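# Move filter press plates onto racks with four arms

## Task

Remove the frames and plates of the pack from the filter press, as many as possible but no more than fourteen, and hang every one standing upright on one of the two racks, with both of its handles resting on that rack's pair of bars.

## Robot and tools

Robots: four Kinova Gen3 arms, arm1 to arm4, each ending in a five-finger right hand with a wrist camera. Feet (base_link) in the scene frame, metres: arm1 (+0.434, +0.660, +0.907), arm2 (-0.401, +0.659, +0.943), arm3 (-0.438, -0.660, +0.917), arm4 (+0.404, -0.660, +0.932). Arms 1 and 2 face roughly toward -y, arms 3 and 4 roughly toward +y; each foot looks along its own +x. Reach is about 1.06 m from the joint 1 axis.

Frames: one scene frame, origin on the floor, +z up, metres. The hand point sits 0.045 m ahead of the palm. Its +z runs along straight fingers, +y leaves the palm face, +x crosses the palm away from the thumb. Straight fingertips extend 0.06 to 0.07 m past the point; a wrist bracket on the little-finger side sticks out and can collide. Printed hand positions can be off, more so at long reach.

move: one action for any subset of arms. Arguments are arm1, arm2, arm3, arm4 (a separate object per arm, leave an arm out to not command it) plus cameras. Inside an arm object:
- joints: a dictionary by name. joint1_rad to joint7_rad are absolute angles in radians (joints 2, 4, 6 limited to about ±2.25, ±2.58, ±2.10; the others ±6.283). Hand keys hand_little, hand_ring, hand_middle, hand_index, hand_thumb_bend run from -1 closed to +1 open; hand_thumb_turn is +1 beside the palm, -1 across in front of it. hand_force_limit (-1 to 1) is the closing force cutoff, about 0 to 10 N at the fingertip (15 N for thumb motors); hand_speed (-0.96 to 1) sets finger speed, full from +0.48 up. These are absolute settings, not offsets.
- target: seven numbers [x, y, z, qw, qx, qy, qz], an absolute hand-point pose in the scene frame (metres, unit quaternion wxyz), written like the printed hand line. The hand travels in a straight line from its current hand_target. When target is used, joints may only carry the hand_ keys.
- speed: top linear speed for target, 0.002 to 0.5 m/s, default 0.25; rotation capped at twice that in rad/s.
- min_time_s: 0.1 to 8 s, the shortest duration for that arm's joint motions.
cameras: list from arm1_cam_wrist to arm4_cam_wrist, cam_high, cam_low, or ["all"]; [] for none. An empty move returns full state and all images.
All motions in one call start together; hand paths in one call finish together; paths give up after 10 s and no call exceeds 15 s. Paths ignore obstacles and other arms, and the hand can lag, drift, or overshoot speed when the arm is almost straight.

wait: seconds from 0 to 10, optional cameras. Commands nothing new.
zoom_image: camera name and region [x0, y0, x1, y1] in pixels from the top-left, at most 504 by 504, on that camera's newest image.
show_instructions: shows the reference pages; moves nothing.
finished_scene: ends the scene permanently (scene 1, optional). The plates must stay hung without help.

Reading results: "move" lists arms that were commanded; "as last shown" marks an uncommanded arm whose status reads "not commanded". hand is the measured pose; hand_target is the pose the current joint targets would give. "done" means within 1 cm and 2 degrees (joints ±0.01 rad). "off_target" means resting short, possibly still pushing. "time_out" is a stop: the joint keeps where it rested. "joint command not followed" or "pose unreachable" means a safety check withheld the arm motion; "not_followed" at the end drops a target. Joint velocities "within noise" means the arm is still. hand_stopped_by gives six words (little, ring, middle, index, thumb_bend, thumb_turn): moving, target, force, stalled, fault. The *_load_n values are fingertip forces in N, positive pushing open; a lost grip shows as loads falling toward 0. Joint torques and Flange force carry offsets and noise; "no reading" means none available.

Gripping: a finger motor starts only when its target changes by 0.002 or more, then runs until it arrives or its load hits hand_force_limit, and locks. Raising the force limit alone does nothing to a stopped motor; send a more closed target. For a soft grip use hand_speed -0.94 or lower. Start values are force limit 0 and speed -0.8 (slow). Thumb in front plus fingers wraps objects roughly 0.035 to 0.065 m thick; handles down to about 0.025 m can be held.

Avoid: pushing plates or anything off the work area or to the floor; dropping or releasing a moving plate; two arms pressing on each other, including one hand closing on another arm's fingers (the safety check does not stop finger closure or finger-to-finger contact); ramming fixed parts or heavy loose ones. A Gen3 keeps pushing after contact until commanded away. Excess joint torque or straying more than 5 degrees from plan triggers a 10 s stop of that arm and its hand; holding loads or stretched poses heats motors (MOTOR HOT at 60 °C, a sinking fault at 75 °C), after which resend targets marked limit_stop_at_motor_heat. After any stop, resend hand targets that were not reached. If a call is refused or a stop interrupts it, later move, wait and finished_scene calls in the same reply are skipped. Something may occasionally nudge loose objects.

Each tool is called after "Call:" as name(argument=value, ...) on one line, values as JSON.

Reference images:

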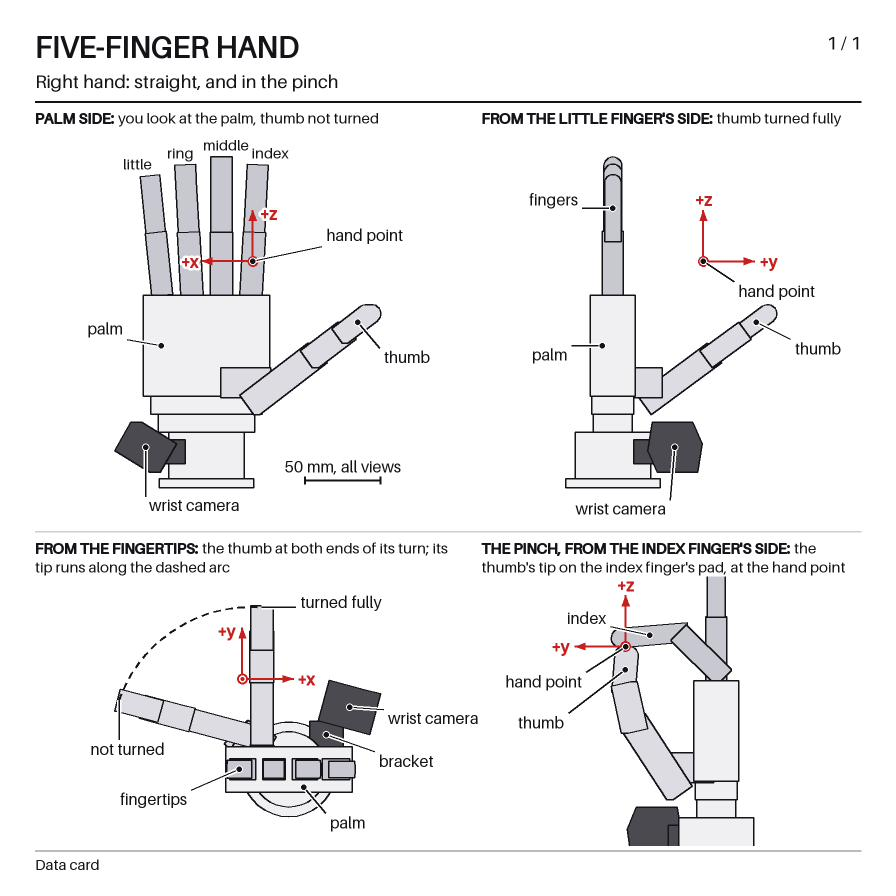

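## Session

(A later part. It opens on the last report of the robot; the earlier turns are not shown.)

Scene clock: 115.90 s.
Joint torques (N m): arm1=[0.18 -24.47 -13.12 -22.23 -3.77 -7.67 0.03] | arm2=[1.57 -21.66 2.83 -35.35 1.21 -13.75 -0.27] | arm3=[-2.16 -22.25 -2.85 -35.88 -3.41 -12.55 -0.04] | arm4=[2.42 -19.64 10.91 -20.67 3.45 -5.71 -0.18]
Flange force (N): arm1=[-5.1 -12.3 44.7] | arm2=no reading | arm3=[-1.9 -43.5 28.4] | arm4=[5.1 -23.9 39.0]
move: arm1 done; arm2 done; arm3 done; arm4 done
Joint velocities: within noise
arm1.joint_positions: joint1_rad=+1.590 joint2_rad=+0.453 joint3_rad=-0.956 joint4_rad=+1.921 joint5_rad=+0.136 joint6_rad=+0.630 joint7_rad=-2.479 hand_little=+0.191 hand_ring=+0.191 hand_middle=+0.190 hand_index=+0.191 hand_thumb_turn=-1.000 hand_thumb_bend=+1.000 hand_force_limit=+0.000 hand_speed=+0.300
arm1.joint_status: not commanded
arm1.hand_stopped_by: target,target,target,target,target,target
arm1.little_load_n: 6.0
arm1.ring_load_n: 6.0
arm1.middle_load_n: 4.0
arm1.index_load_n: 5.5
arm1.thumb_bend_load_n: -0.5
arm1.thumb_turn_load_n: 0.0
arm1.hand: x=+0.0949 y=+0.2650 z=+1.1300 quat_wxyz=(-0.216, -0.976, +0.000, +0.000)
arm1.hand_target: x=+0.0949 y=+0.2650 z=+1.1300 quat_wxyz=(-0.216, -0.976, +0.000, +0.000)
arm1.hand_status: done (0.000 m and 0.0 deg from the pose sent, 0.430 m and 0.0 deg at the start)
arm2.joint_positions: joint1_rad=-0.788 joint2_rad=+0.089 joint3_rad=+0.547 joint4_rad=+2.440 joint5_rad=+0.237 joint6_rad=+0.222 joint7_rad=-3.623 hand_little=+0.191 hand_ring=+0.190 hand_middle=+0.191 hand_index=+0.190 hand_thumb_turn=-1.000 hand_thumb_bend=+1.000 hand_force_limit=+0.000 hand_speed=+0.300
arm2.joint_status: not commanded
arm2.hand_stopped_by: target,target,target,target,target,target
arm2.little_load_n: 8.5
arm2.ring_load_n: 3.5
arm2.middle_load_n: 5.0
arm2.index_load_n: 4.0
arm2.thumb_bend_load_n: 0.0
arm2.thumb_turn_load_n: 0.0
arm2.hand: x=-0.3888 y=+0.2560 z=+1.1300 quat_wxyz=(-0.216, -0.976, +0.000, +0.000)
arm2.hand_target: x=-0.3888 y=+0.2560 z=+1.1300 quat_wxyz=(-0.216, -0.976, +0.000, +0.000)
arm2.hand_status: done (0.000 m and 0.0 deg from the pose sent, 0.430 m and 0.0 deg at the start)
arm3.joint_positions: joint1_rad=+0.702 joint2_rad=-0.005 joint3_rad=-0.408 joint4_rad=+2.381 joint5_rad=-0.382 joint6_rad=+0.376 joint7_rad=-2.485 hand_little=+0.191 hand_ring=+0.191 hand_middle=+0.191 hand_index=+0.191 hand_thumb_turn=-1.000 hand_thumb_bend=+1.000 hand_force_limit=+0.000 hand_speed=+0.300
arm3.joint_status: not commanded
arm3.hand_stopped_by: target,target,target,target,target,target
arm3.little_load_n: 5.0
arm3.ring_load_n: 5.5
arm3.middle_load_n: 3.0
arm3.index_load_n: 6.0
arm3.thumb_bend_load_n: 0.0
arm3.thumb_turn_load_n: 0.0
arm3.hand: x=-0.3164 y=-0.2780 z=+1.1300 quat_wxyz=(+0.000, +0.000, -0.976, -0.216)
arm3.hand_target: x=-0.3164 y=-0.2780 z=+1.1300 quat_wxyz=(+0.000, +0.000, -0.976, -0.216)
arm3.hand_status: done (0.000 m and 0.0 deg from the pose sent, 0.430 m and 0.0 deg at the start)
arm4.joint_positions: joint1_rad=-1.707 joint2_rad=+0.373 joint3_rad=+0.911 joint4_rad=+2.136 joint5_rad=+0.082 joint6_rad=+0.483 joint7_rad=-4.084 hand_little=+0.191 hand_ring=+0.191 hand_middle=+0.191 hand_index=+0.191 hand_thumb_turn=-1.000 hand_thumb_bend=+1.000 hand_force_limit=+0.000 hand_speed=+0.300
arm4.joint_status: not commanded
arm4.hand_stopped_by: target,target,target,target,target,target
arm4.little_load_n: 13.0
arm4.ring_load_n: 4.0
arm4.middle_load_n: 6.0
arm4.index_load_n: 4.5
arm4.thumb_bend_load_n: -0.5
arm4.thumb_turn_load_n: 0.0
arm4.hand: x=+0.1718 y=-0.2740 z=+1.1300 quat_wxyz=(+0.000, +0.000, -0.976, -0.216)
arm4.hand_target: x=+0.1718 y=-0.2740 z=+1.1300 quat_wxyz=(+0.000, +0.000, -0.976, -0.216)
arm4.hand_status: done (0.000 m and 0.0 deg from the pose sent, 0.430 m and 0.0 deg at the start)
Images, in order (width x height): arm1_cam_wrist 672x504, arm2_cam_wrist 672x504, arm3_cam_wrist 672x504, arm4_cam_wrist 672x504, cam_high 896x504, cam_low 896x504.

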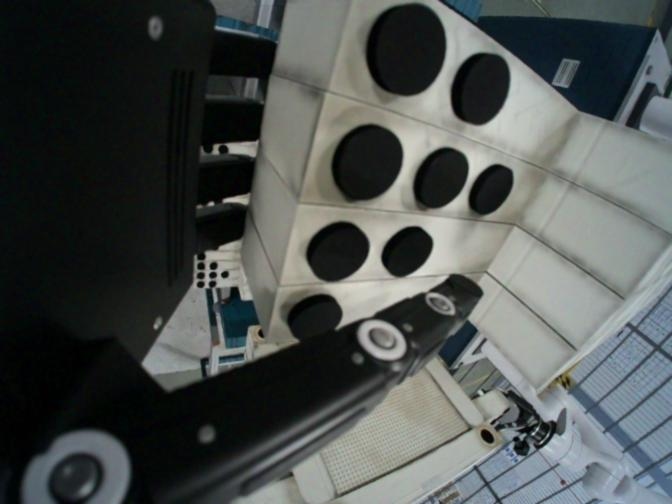

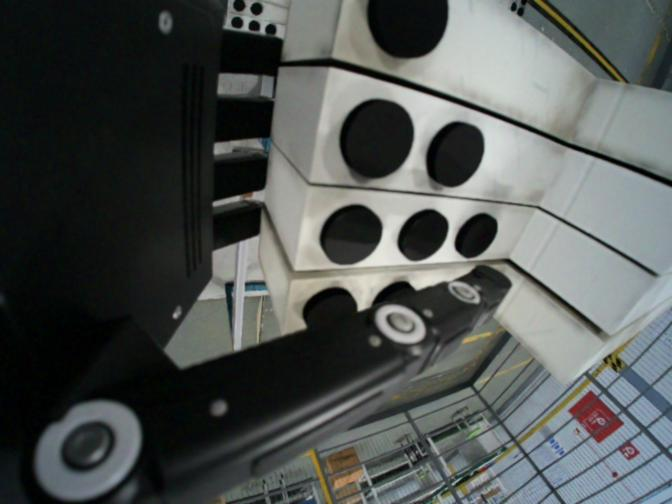

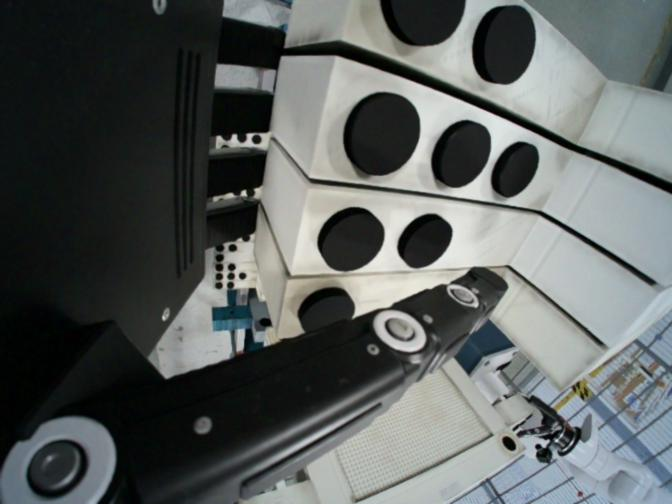

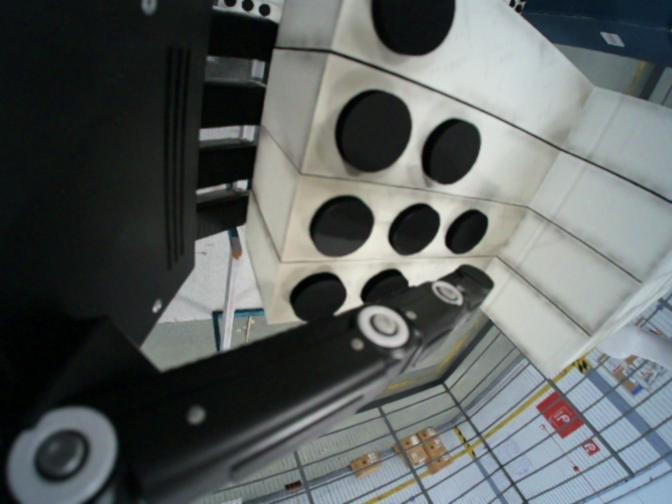

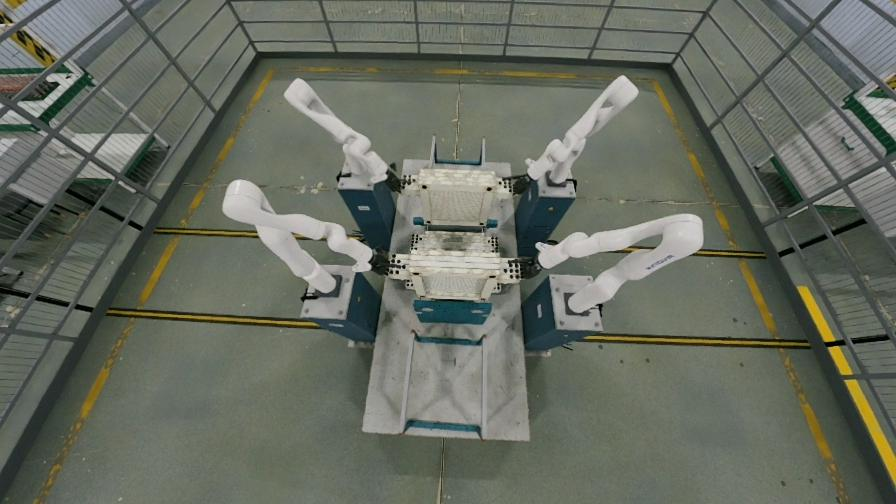

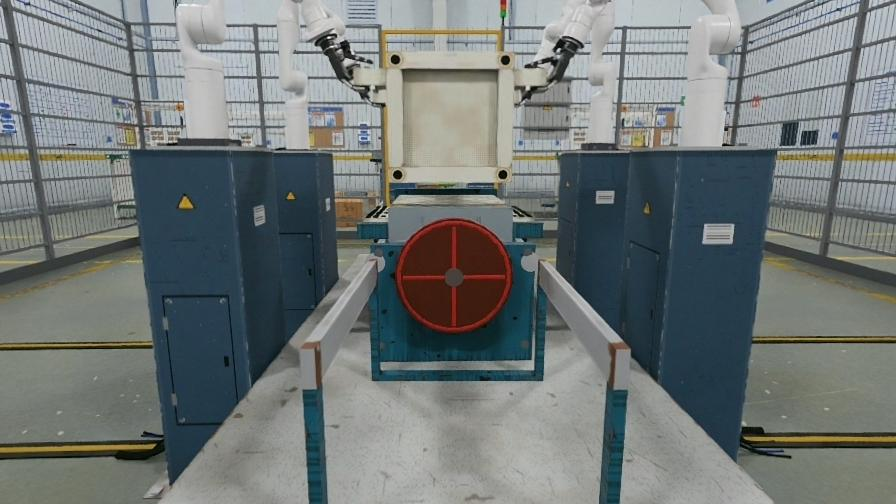

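Call:
move(arm1={"target": [0.40, 0.265, 1.19, 0.2164, 0.9763, 0, 0], "speed": 0.15}, arm2={"target": [-0.6838, 0.256, 1.13, 0.2164, 0.9763, 0, 0], "speed": 0.15}, arm3={"target": [-0.6114, -0.278, 1.13, 0, 0, 0.9763, 0.2164], "speed": 0.15}, arm4={"target": [0.4769, -0.274, 1.19, 0, 0, 0.9763, 0.2164], "speed": 0.15}, cameras=["arm1_cam_wrist", "arm2_cam_wrist", "arm3_cam_wrist", "arm4_cam_wrist", "cam_high", "cam_low"])

Scene clock: 122.70 s.
Joint torques (N m): arm1=[1.62 1.19 7.71 -25.92 -4.92 -7.08 -0.01] | arm2=[-7.83 -35.65 -9.39 -34.29 -9.49 -3.12 -0.02] | arm3=[7.13 -27.11 2.14 -30.89 13.11 1.18 -0.33] | arm4=[1.46 4.26 -11.07 -24.88 6.96 -4.97 -0.18]
Flange force (N): arm1=[3.2 -26.7 23.8] | arm2=[3.4 -49.3 25.3] | arm3=[-1.2 -50.8 25.8] | arm4=[6.0 -21.3 32.5]
move: arm1 done; arm2 done; arm3 done; arm4 done
Joint velocities: within noise
arm1.joint_positions: joint1_rad=+1.432 joint2_rad=-0.371 joint3_rad=-1.123 joint4_rad=+2.208 joint5_rad=-0.663 joint6_rad=+0.777 joint7_rad=-2.451 hand_little=+0.191 hand_ring=+0.191 hand_middle=+0.190 hand_index=+0.191 hand_thumb_turn=-1.000 hand_thumb_bend=+1.000 hand_force_limit=+0.000 hand_speed=+0.300
arm1.joint_status: not commanded
arm1.hand_stopped_by: target,target,target,target,target,target
arm1.little_load_n: 6.5
arm1.ring_load_n: 6.5
arm1.middle_load_n: 4.5
arm1.index_load_n: 5.5
arm1.thumb_bend_load_n: 0.0
arm1.thumb_turn_load_n: 0.0
arm1.hand: x=+0.4000 y=+0.2650 z=+1.1900 quat_wxyz=(-0.216, -0.976, +0.000, +0.000)
arm1.hand_target: x=+0.4000 y=+0.2650 z=+1.1900 quat_wxyz=(-0.216, -0.976, +0.000, +0.000)
arm1.hand_status: done (0.000 m and 0.0 deg from the pose sent, 0.311 m and 0.0 deg at the start)
arm2.joint_positions: joint1_rad=+0.675 joint2_rad=+0.315 joint3_rad=+0.150 joint4_rad=+2.118 joint5_rad=-0.737 joint6_rad=+0.535 joint7_rad=-1.731 hand_little=+0.191 hand_ring=+0.190 hand_middle=+0.191 hand_index=+0.190 hand_thumb_turn=-1.000 hand_thumb_bend=+1.000 hand_force_limit=+0.000 hand_speed=+0.300
arm2.joint_status: not commanded
arm2.hand_stopped_by: target,target,target,target,target,target
arm2.little_load_n: 8.5
arm2.ring_load_n: 3.5
arm2.middle_load_n: 5.5
arm2.index_load_n: 4.5
arm2.thumb_bend_load_n: 0.0
arm2.thumb_turn_load_n: 0.0
arm2.hand: x=-0.6838 y=+0.2560 z=+1.1300 quat_wxyz=(-0.216, -0.976, +0.000, +0.000)
arm2.hand_target: x=-0.6838 y=+0.2560 z=+1.1300 quat_wxyz=(-0.216, -0.976, +0.000, +0.000)
arm2.hand_status: done (0.000 m and 0.0 deg from the pose sent, 0.295 m and 0.0 deg at the start)
arm3.joint_positions: joint1_rad=-0.041 joint2_rad=+0.260 joint3_rad=-1.054 joint4_rad=+2.196 joint5_rad=+0.904 joint6_rad=+0.790 joint7_rad=-4.812 hand_little=+0.191 hand_ring=+0.191 hand_middle=+0.191 hand_index=+0.191 hand_thumb_turn=-1.000 hand_thumb_bend=+1.000 hand_force_limit=+0.000 hand_speed=+0.300
arm3.joint_status: not commanded
arm3.hand_stopped_by: target,target,target,target,target,target
arm3.little_load_n: 8.0
arm3.ring_load_n: 4.0
arm3.middle_load_n: 3.0
arm3.index_load_n: 5.5
arm3.thumb_bend_load_n: 0.0
arm3.thumb_turn_load_n: 0.0
arm3.hand: x=-0.6114 y=-0.2779 z=+1.1301 quat_wxyz=(+0.000, +0.000, -0.976, -0.216)
arm3.hand_target: x=-0.6114 y=-0.2780 z=+1.1300 quat_wxyz=(+0.000, +0.000, -0.976, -0.216)
arm3.hand_status: done (0.000 m and 0.0 deg from the pose sent, 0.295 m and 0.0 deg at the start)
arm4.joint_positions: joint1_rad=-1.447 joint2_rad=-0.640 joint3_rad=+0.912 joint4_rad=+2.337 joint5_rad=+0.890 joint6_rad=+0.996 joint7_rad=-4.114 hand_little=+0.191 hand_ring=+0.190 hand_middle=+0.191 hand_index=+0.191 hand_thumb_turn=-1.000 hand_thumb_bend=+1.000 hand_force_limit=+0.000 hand_speed=+0.300
arm4.joint_status: not commanded
arm4.hand_stopped_by: target,target,target,target,target,target
arm4.little_load_n: 12.0
arm4.ring_load_n: 4.5
arm4.middle_load_n: 8.0
arm4.index_load_n: 5.5
arm4.thumb_bend_load_n: -0.5
arm4.thumb_turn_load_n: 0.0
arm4.hand: x=+0.4769 y=-0.2740 z=+1.1900 quat_wxyz=(+0.000, +0.000, -0.976, -0.216)
arm4.hand_target: x=+0.4769 y=-0.2740 z=+1.1900 quat_wxyz=(+0.000, +0.000, -0.976, -0.216)
arm4.hand_status: done (0.000 m and 0.0 deg from the pose sent, 0.311 m and 0.0 deg at the start)
Images, in order (width x height): arm1_cam_wrist 672x504, arm2_cam_wrist 672x504, arm3_cam_wrist 672x504, arm4_cam_wrist 672x504, cam_high 896x504, cam_low 896x504.

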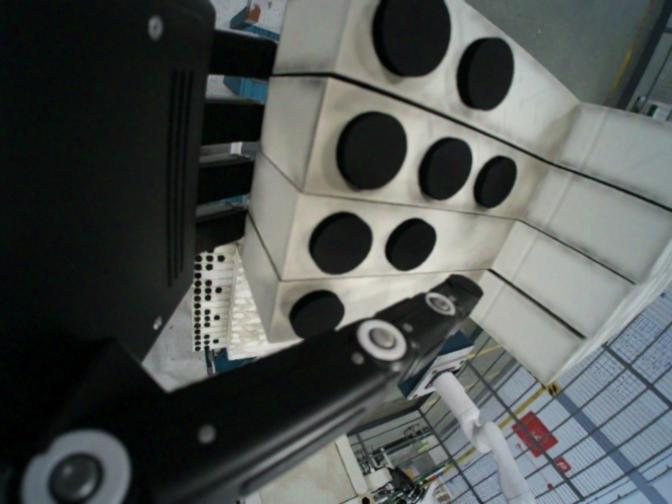

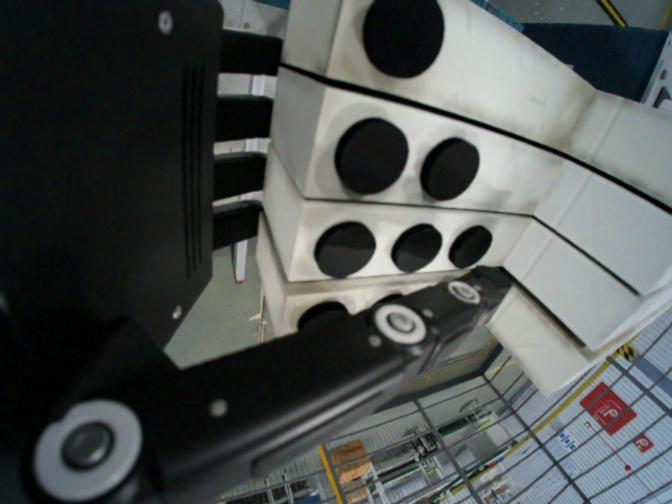

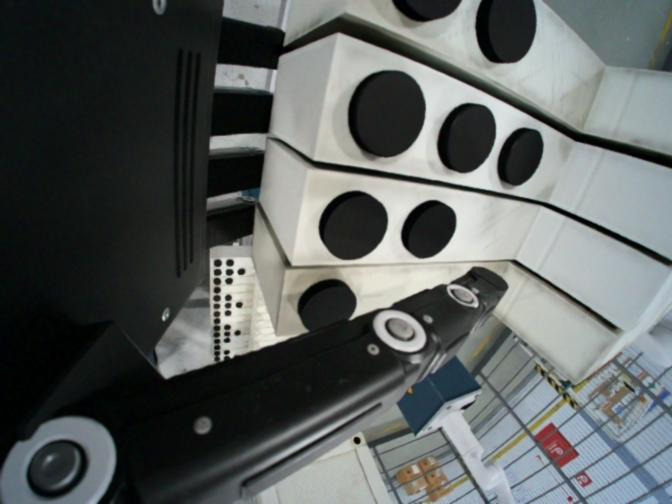

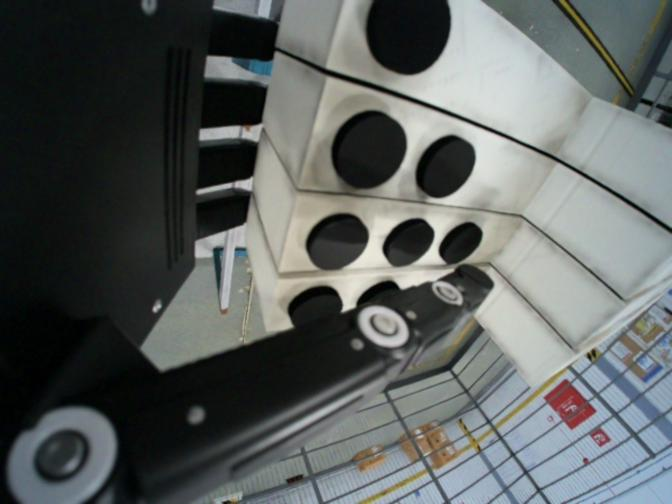

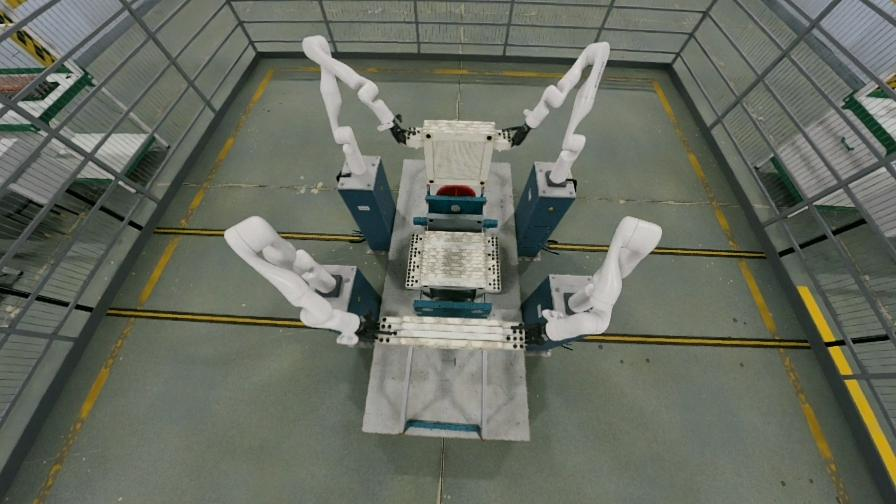

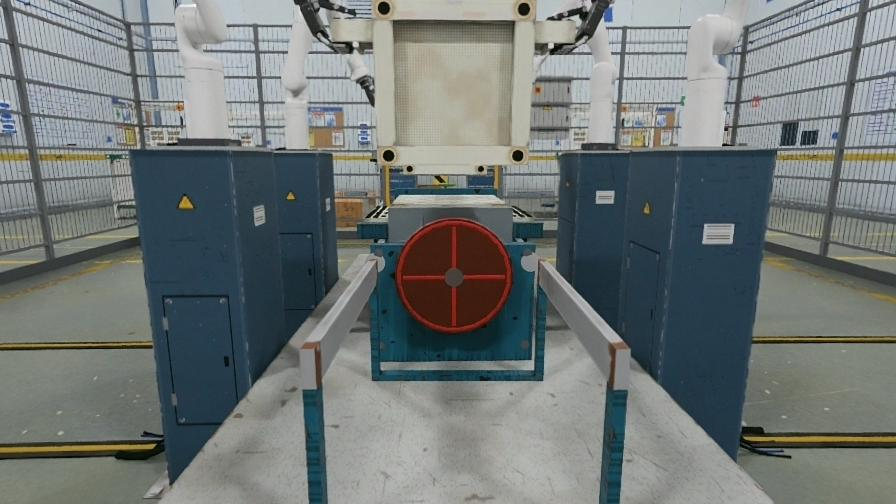

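Call:
zoom_image(camera="arm3_cam_wrist", region=[190, 0, 440, 300])

Call:
zoom_image(camera="arm2_cam_wrist", region=[190, 0, 440, 300])

Call:
zoom_image(camera="arm1_cam_wrist", region=[190, 0, 440, 300])

Call:
zoom_image(camera="arm4_cam_wrist", region=[190, 0, 440, 300])

Call:
zoom_image(camera="cam_high", region=[340, 290, 570, 370])

Scaled by 1.680 from the camera's image (finer frame: 960x720).

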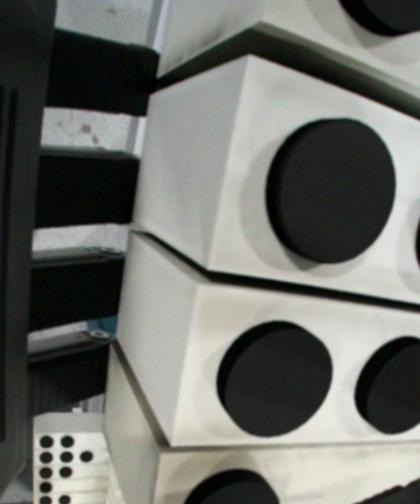

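Scaled by 1.680 from the camera's image (finer frame: 960x720).

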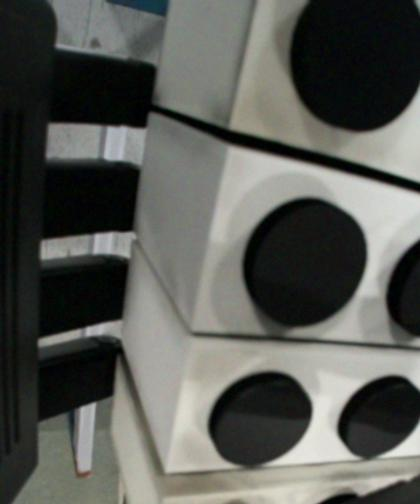

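Scaled by 1.680 from the camera's image (finer frame: 960x720).

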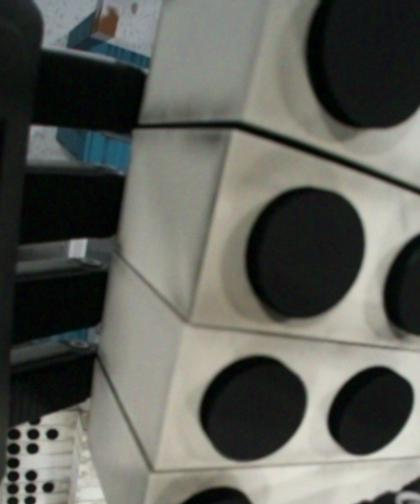

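Scaled by 1.680 from the camera's image (finer frame: 960x720).

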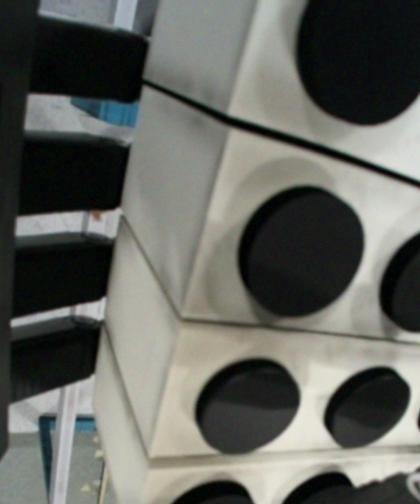

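Scaled by 2.191 from the camera's image (finer frame: 1280x720).

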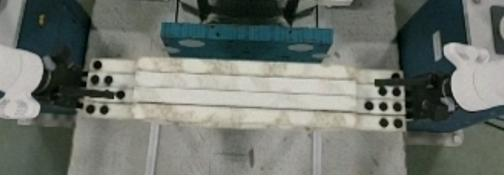

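Call:
move(arm1={"target": [0.8014, 0.265, 1.16, 0.2164, 0.9763, 0, 0], "speed": 0.15}, arm2={"target": [-0.8763, 0.256, 1.13, 0.2164, 0.9763, 0, 0], "speed": 0.08}, arm3={"target": [-0.8039, -0.278, 1.13, 0, 0, 0.9763, 0.2164], "speed": 0.08}, arm4={"target": [0.8783, -0.274, 1.16, 0, 0, 0.9763, 0.2164], "speed": 0.15}, cameras=["arm1_cam_wrist", "arm2_cam_wrist", "arm3_cam_wrist", "arm4_cam_wrist", "cam_high", "cam_low"])

Scene clock: 129.37 s.
Joint torques (N m): arm1=[4.31 30.74 26.75 -13.89 1.59 -9.09 -0.06] | arm2=[-11.23 -46.09 -12.24 -28 -12.29 -0.29 -0.02] | arm3=[10.92 -39.52 1.35 -22.94 14.09 4.95 -0.27] | arm4=[-0.63 29.92 -26.6 -10.17 -2.44 -8.87 -0.07]
Flange force (N): arm1=[6.4 -25.1 36.7] | arm2=[1.3 -41.4 30.5] | arm3=[0.1 -42.6 28.4] | arm4=[-1.8 -18.1 36.6]
move: arm1 done; arm2 done; arm3 done; arm4 done
Joint velocities: within noise
arm1.joint_positions: joint1_rad=+1.312 joint2_rad=-1.036 joint3_rad=-1.526 joint4_rad=+1.612 joint5_rad=-0.952 joint6_rad=+1.174 joint7_rad=-3.341 hand_little=+0.191 hand_ring=+0.191 hand_middle=+0.190 hand_index=+0.191 hand_thumb_turn=-1.000 hand_thumb_bend=+1.000 hand_force_limit=+0.000 hand_speed=+0.300
arm1.joint_status: not commanded
arm1.hand_stopped_by: target,target,target,target,target,target
arm1.little_load_n: 5.5
arm1.ring_load_n: 7.0
arm1.middle_load_n: 5.0
arm1.index_load_n: 6.0
arm1.thumb_bend_load_n: 0.0
arm1.thumb_turn_load_n: 0.0
arm1.hand: x=+0.8014 y=+0.2650 z=+1.1600 quat_wxyz=(-0.216, -0.976, +0.000, +0.000)
arm1.hand_target: x=+0.8014 y=+0.2650 z=+1.1600 quat_wxyz=(-0.216, -0.976, +0.000, +0.000)
arm1.hand_status: done (0.000 m and 0.0 deg from the pose sent, 0.403 m and 0.0 deg at the start)
arm2.joint_positions: joint1_rad=+0.933 joint2_rad=+0.622 joint3_rad=+0.222 joint4_rad=+1.584 joint5_rad=-0.683 joint6_rad=+0.871 joint7_rad=-1.617 hand_little=+0.191 hand_ring=+0.190 hand_middle=+0.191 hand_index=+0.190 hand_thumb_turn=-1.000 hand_thumb_bend=+1.000 hand_force_limit=+0.000 hand_speed=+0.300
arm2.joint_status: not commanded
arm2.hand_stopped_by: target,target,target,target,target,target
arm2.little_load_n: 8.5
arm2.ring_load_n: 3.0
arm2.middle_load_n: 5.0
arm2.index_load_n: 4.5
arm2.thumb_bend_load_n: 0.0
arm2.thumb_turn_load_n: 0.0
arm2.hand: x=-0.8763 y=+0.2560 z=+1.1300 quat_wxyz=(-0.216, -0.976, +0.000, +0.000)
arm2.hand_target: x=-0.8763 y=+0.2560 z=+1.1300 quat_wxyz=(-0.216, -0.976, +0.000, +0.000)
arm2.hand_status: done (0.000 m and 0.0 deg from the pose sent, 0.193 m and 0.0 deg at the start)
arm3.joint_positions: joint1_rad=-0.600 joint2_rad=+0.619 joint3_rad=-0.943 joint4_rad=+1.716 joint5_rad=+1.023 joint6_rad=+1.192 joint7_rad=-5.022 hand_little=+0.191 hand_ring=+0.191 hand_middle=+0.191 hand_index=+0.191 hand_thumb_turn=-1.000 hand_thumb_bend=+1.000 hand_force_limit=+0.000 hand_speed=+0.300
arm3.joint_status: not commanded
arm3.hand_stopped_by: target,target,target,target,target,target
arm3.little_load_n: 5.5
arm3.ring_load_n: 5.5
arm3.middle_load_n: 3.0
arm3.index_load_n: 4.5
arm3.thumb_bend_load_n: -0.5
arm3.thumb_turn_load_n: 0.0
arm3.hand: x=-0.8039 y=-0.2780 z=+1.1300 quat_wxyz=(+0.000, +0.000, -0.976, -0.216)
arm3.hand_target: x=-0.8039 y=-0.2780 z=+1.1300 quat_wxyz=(+0.000, +0.000, -0.976, -0.216)
arm3.hand_status: done (0.000 m and 0.0 deg from the pose sent, 0.192 m and 0.0 deg at the start)
arm4.joint_positions: joint1_rad=-1.268 joint2_rad=-1.224 joint3_rad=+1.296 joint4_rad=+1.590 joint5_rad=+1.127 joint6_rad=+1.393 joint7_rad=-2.958 hand_little=+0.191 hand_ring=+0.190 hand_middle=+0.191 hand_index=+0.191 hand_thumb_turn=-1.000 hand_thumb_bend=+1.000 hand_force_limit=+0.000 hand_speed=+0.300
arm4.joint_status: not commanded
arm4.hand_stopped_by: target,target,target,target,target,target
arm4.little_load_n: 12.5
arm4.ring_load_n: 4.5
arm4.middle_load_n: 8.0
arm4.index_load_n: 5.0
arm4.thumb_bend_load_n: -0.5
arm4.thumb_turn_load_n: 0.0
arm4.hand: x=+0.8783 y=-0.2740 z=+1.1600 quat_wxyz=(+0.000, +0.000, -0.976, -0.216)
arm4.hand_target: x=+0.8783 y=-0.2740 z=+1.1600 quat_wxyz=(+0.000, +0.000, -0.976, -0.216)
arm4.hand_status: done (0.000 m and 0.0 deg from the pose sent, 0.403 m and 0.0 deg at the start)
Images, in order (width x height): arm1_cam_wrist 672x504, arm2_cam_wrist 672x504, arm3_cam_wrist 672x504, arm4_cam_wrist 672x504, cam_high 896x504, cam_low 896x504.

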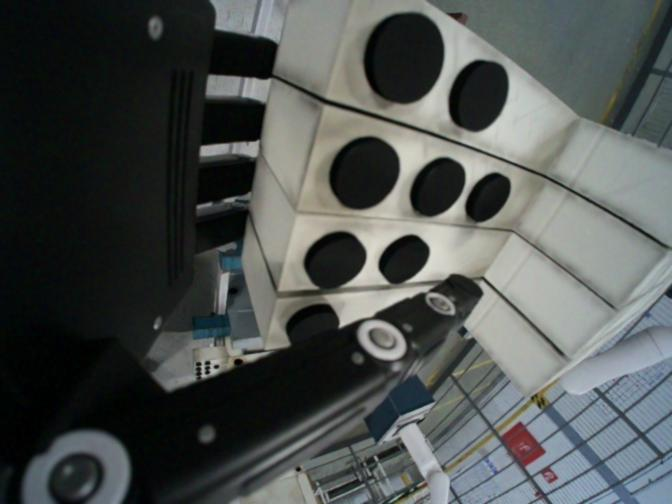

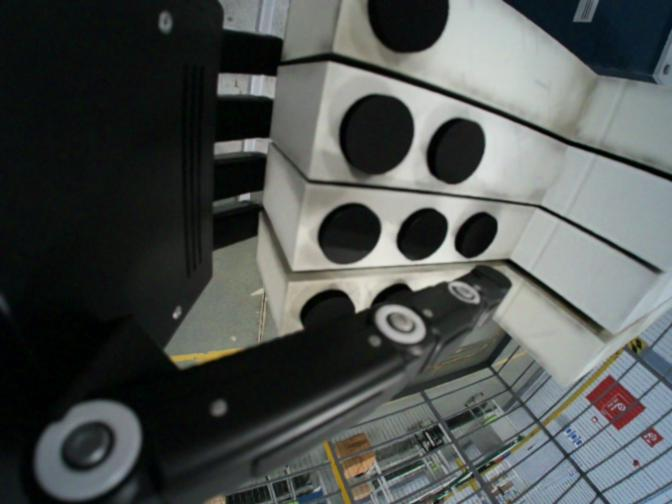

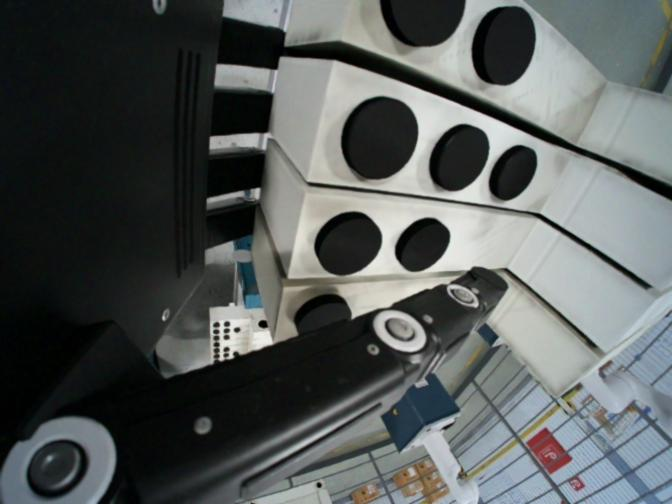

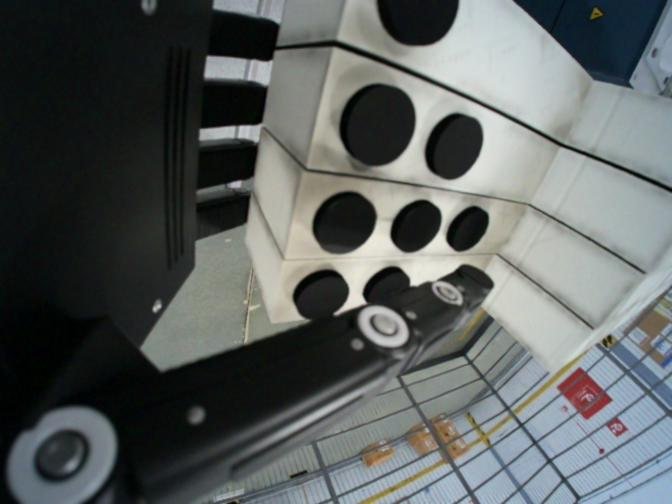

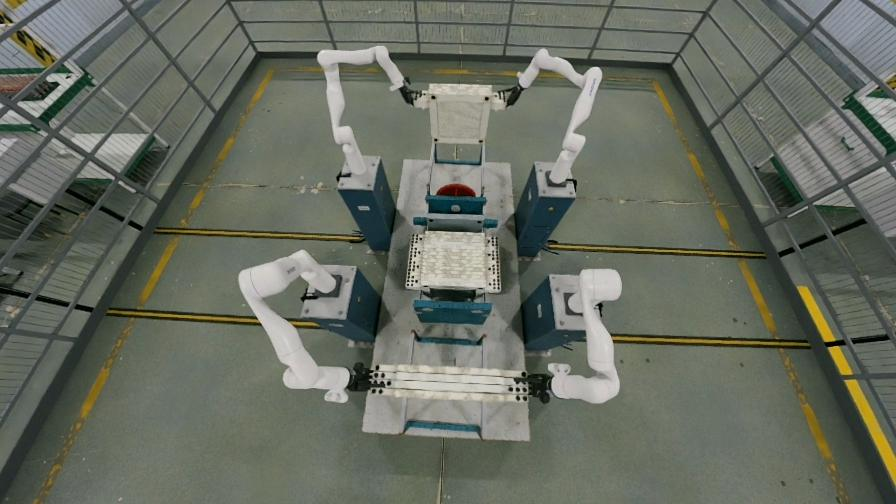

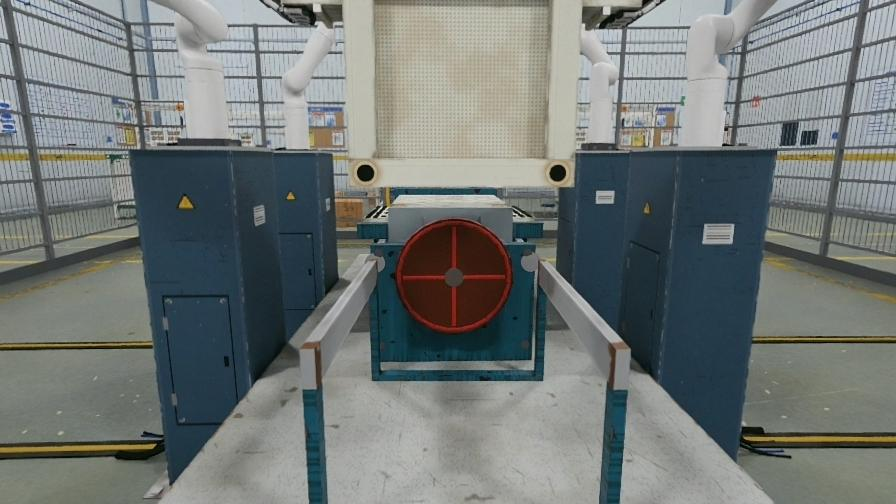

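Call:
move(arm1={"target": [0.8014, 0.265, 1.0, 0.2164, 0.9763, 0, 0], "speed": 0.15}, arm2={"target": [-0.8763, 0.256, 1.0, 0.2164, 0.9763, 0, 0], "speed": 0.15}, arm3={"target": [-0.8039, -0.278, 1.0, 0, 0, 0.9763, 0.2164], "speed": 0.15}, arm4={"target": [0.8783, -0.274, 1.0, 0, 0, 0.9763, 0.2164], "speed": 0.15}, cameras=["arm1_cam_wrist", "arm2_cam_wrist", "arm3_cam_wrist", "arm4_cam_wrist", "cam_high", "cam_low"])

Call:
zoom_image(camera="cam_low", region=[280, 180, 660, 400])

Call:
zoom_image(camera="cam_high", region=[350, 330, 550, 450])

Scene clock: 134.93 s.
Joint torques (N m): arm1=[3.29 32.1 28.08 -7.15 0.33 -8.74 0.1] | arm2=[-9.76 -48.13 -14.53 -23.37 -8.26 3.3 -0.06] | arm3=[9.44 -43.36 0.79 -18.68 10.36 8.82 -0.22] | arm4=[0.49 29.96 -27.77 -3.29 -1.76 -8.41 -0.24]
Flange force (N): arm1=[7.9 -23.3 38.8] | arm2=[0.1 -37.5 30.8] | arm3=[-0.4 -38.7 29.3] | arm4=[-1.6 -16.0 37.8]
move: arm1 done; arm2 done; arm3 done; arm4 done
Joint velocities: within noise
arm1.joint_positions: joint1_rad=+1.337 joint2_rad=-1.231 joint3_rad=-1.770 joint4_rad=+1.802 joint5_rad=-1.241 joint6_rad=+0.888 joint7_rad=-3.217 hand_little=+0.191 hand_ring=+0.191 hand_middle=+0.190 hand_index=+0.191 hand_thumb_turn=-1.000 hand_thumb_bend=+1.000 hand_force_limit=+0.000 hand_speed=+0.300
arm1.joint_status: not commanded
arm1.hand_stopped_by: target,target,target,target,target,target
arm1.little_load_n: 5.0
arm1.ring_load_n: 7.0
arm1.middle_load_n: 4.5
arm1.index_load_n: 6.5
arm1.thumb_bend_load_n: 0.0
arm1.thumb_turn_load_n: 0.0
arm1.hand: x=+0.8014 y=+0.2650 z=+1.0000 quat_wxyz=(-0.216, -0.976, +0.000, +0.000)
arm1.hand_target: x=+0.8014 y=+0.2650 z=+1.0000 quat_wxyz=(-0.216, -0.976, +0.000, +0.000)
arm1.hand_status: done (0.000 m and 0.0 deg from the pose sent, 0.160 m and 0.0 deg at the start)
arm2.joint_positions: joint1_rad=+1.022 joint2_rad=+0.830 joint3_rad=+0.085 joint4_rad=+1.682 joint5_rad=-0.844 joint6_rad=+0.594 joint7_rad=-1.373 hand_little=+0.191 hand_ring=+0.190 hand_middle=+0.191 hand_index=+0.190 hand_thumb_turn=-1.000 hand_thumb_bend=+1.000 hand_force_limit=+0.000 hand_speed=+0.300
arm2.joint_status: not commanded
arm2.hand_stopped_by: target,target,target,target,target,target
arm2.little_load_n: 8.0
arm2.ring_load_n: 3.5
arm2.middle_load_n: 5.0
arm2.index_load_n: 4.0
arm2.thumb_bend_load_n: 0.0
arm2.thumb_turn_load_n: 0.0
arm2.hand: x=-0.8763 y=+0.2560 z=+1.0000 quat_wxyz=(-0.216, -0.976, +0.000, +0.000)
arm2.hand_target: x=-0.8763 y=+0.2560 z=+1.0000 quat_wxyz=(-0.216, -0.976, +0.000, +0.000)
arm2.hand_status: done (0.000 m and 0.0 deg from the pose sent, 0.130 m and 0.0 deg at the start)
arm3.joint_positions: joint1_rad=-0.693 joint2_rad=+0.831 joint3_rad=-0.803 joint4_rad=+1.850 joint5_rad=+1.296 joint6_rad=+1.025 joint7_rad=-5.326 hand_little=+0.191 hand_ring=+0.191 hand_middle=+0.191 hand_index=+0.191 hand_thumb_turn=-1.000 hand_thumb_bend=+1.000 hand_force_limit=+0.000 hand_speed=+0.300
arm3.joint_status: not commanded
arm3.hand_stopped_by: target,target,target,target,target,target
arm3.little_load_n: 5.5
arm3.ring_load_n: 5.5
arm3.middle_load_n: 3.0
arm3.index_load_n: 5.0
arm3.thumb_bend_load_n: 0.0
arm3.thumb_turn_load_n: 0.0
arm3.hand: x=-0.8039 y=-0.2780 z=+1.0000 quat_wxyz=(+0.000, +0.000, -0.976, -0.216)
arm3.hand_target: x=-0.8039 y=-0.2780 z=+1.0000 quat_wxyz=(+0.000, +0.000, -0.976, -0.216)
arm3.hand_status: done (0.000 m and 0.0 deg from the pose sent, 0.130 m and 0.0 deg at the start)
arm4.joint_positions: joint1_rad=-1.258 joint2_rad=-1.460 joint3_rad=+1.500 joint4_rad=+1.748 joint5_rad=+1.392 joint6_rad=+1.189 joint7_rad=-3.005 hand_little=+0.191 hand_ring=+0.191 hand_middle=+0.191 hand_index=+0.191 hand_thumb_turn=-1.000 hand_thumb_bend=+1.000 hand_force_limit=+0.000 hand_speed=+0.300
arm4.joint_status: not commanded
arm4.hand_stopped_by: target,target,target,target,target,target
arm4.little_load_n: 13.0
arm4.ring_load_n: 4.5
arm4.middle_load_n: 7.5
arm4.index_load_n: 5.0
arm4.thumb_bend_load_n: -0.5
arm4.thumb_turn_load_n: 0.0
arm4.hand: x=+0.8783 y=-0.2740 z=+1.0000 quat_wxyz=(+0.000, +0.000, -0.976, -0.216)
arm4.hand_target: x=+0.8783 y=-0.2740 z=+1.0000 quat_wxyz=(+0.000, +0.000, -0.976, -0.216)
arm4.hand_status: done (0.000 m and 0.0 deg from the pose sent, 0.160 m and 0.0 deg at the start)
Images, in order (width x height): arm1_cam_wrist 672x504, arm2_cam_wrist 672x504, arm3_cam_wrist 672x504, arm4_cam_wrist 672x504, cam_high 896x504, cam_low 896x504.

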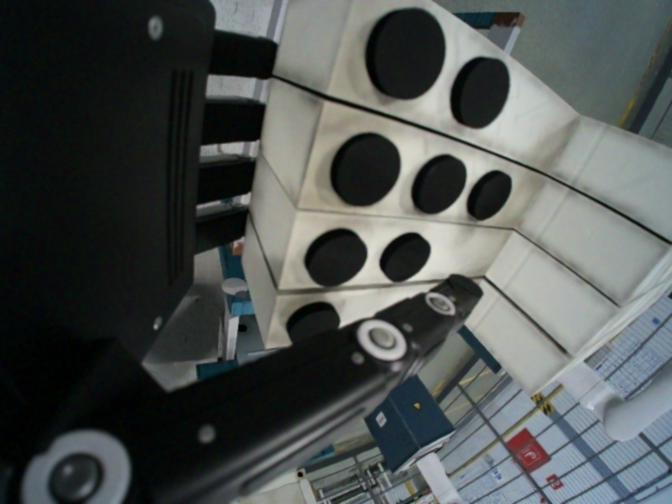

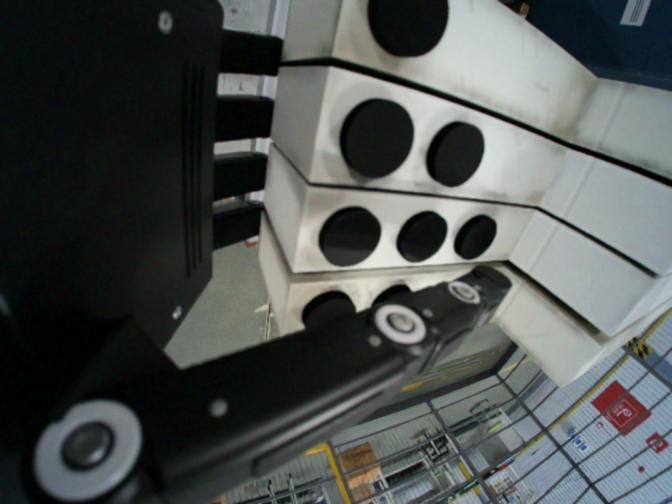

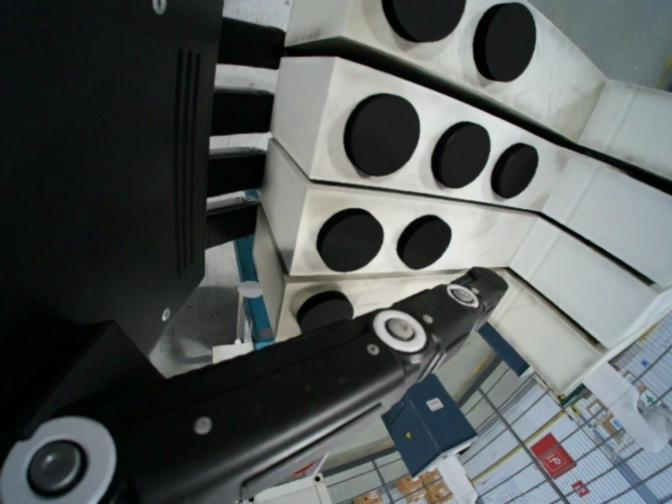

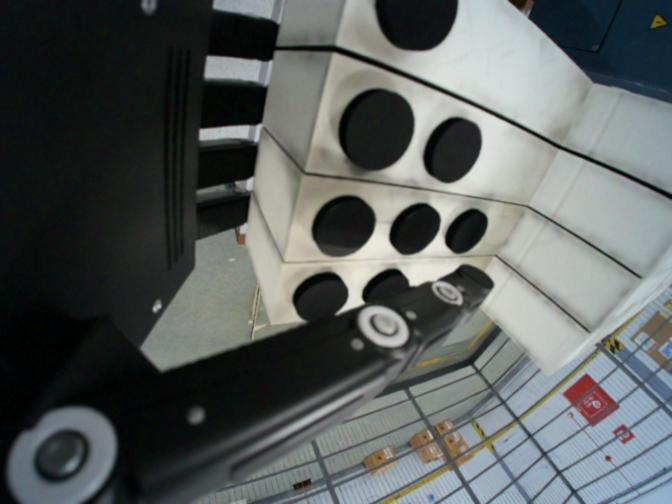

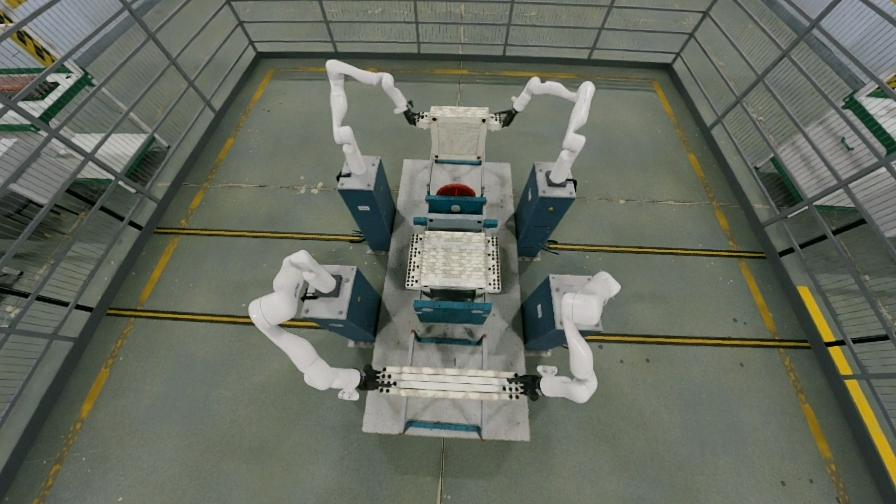

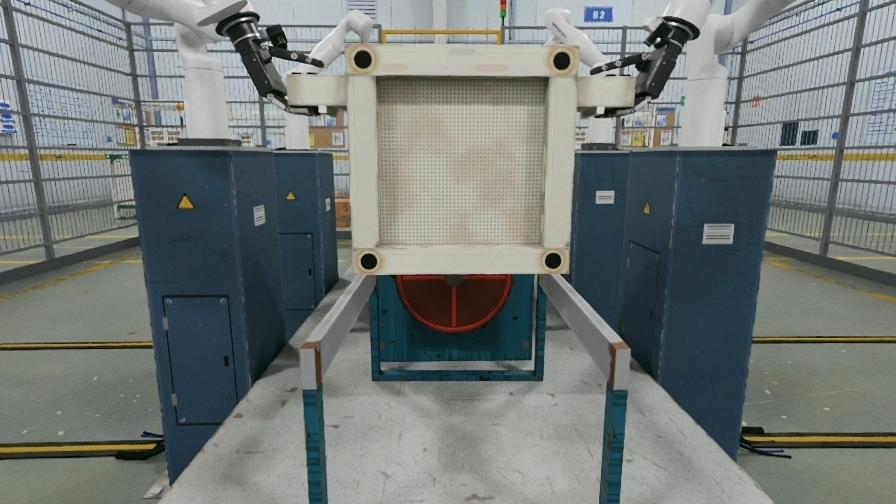

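Scaled by 1.326 from the camera's image (finer frame: 1280x720).

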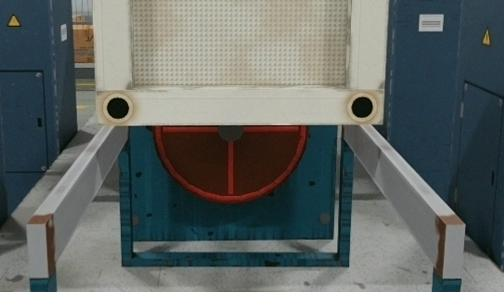

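Scaled by 2.520 from the camera's image (finer frame: 1280x720).

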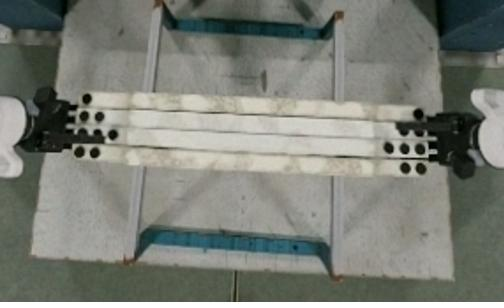

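Call:
zoom_image(camera="cam_high", region=[360, 320, 460, 440])

Call:
zoom_image(camera="cam_high", region=[440, 320, 540, 440])

Call:
zoom_image(camera="cam_high", region=[400, 220, 510, 350])

Call:
zoom_image(camera="cam_high", region=[400, 90, 520, 230])

Scaled by 4.200 from the camera's image (finer frame: 1280x720).

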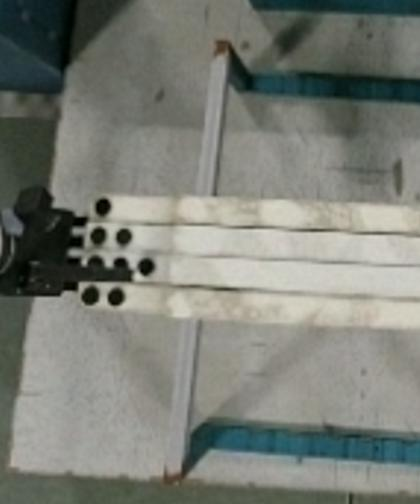

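Scaled by 4.200 from the camera's image (finer frame: 1280x720).

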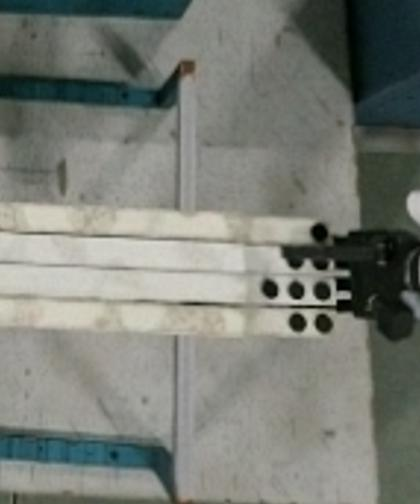

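Scaled by 3.877 from the camera's image (finer frame: 1280x720).

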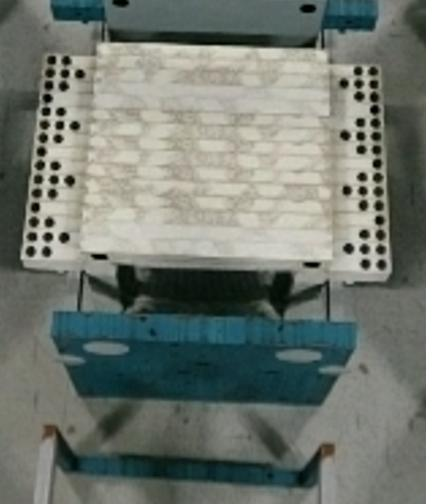

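Scaled by 3.600 from the camera's image (finer frame: 1280x720).

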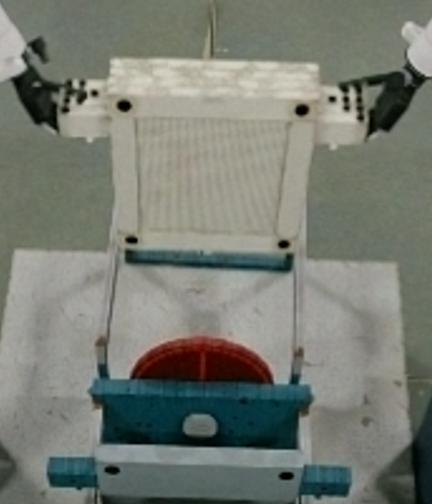

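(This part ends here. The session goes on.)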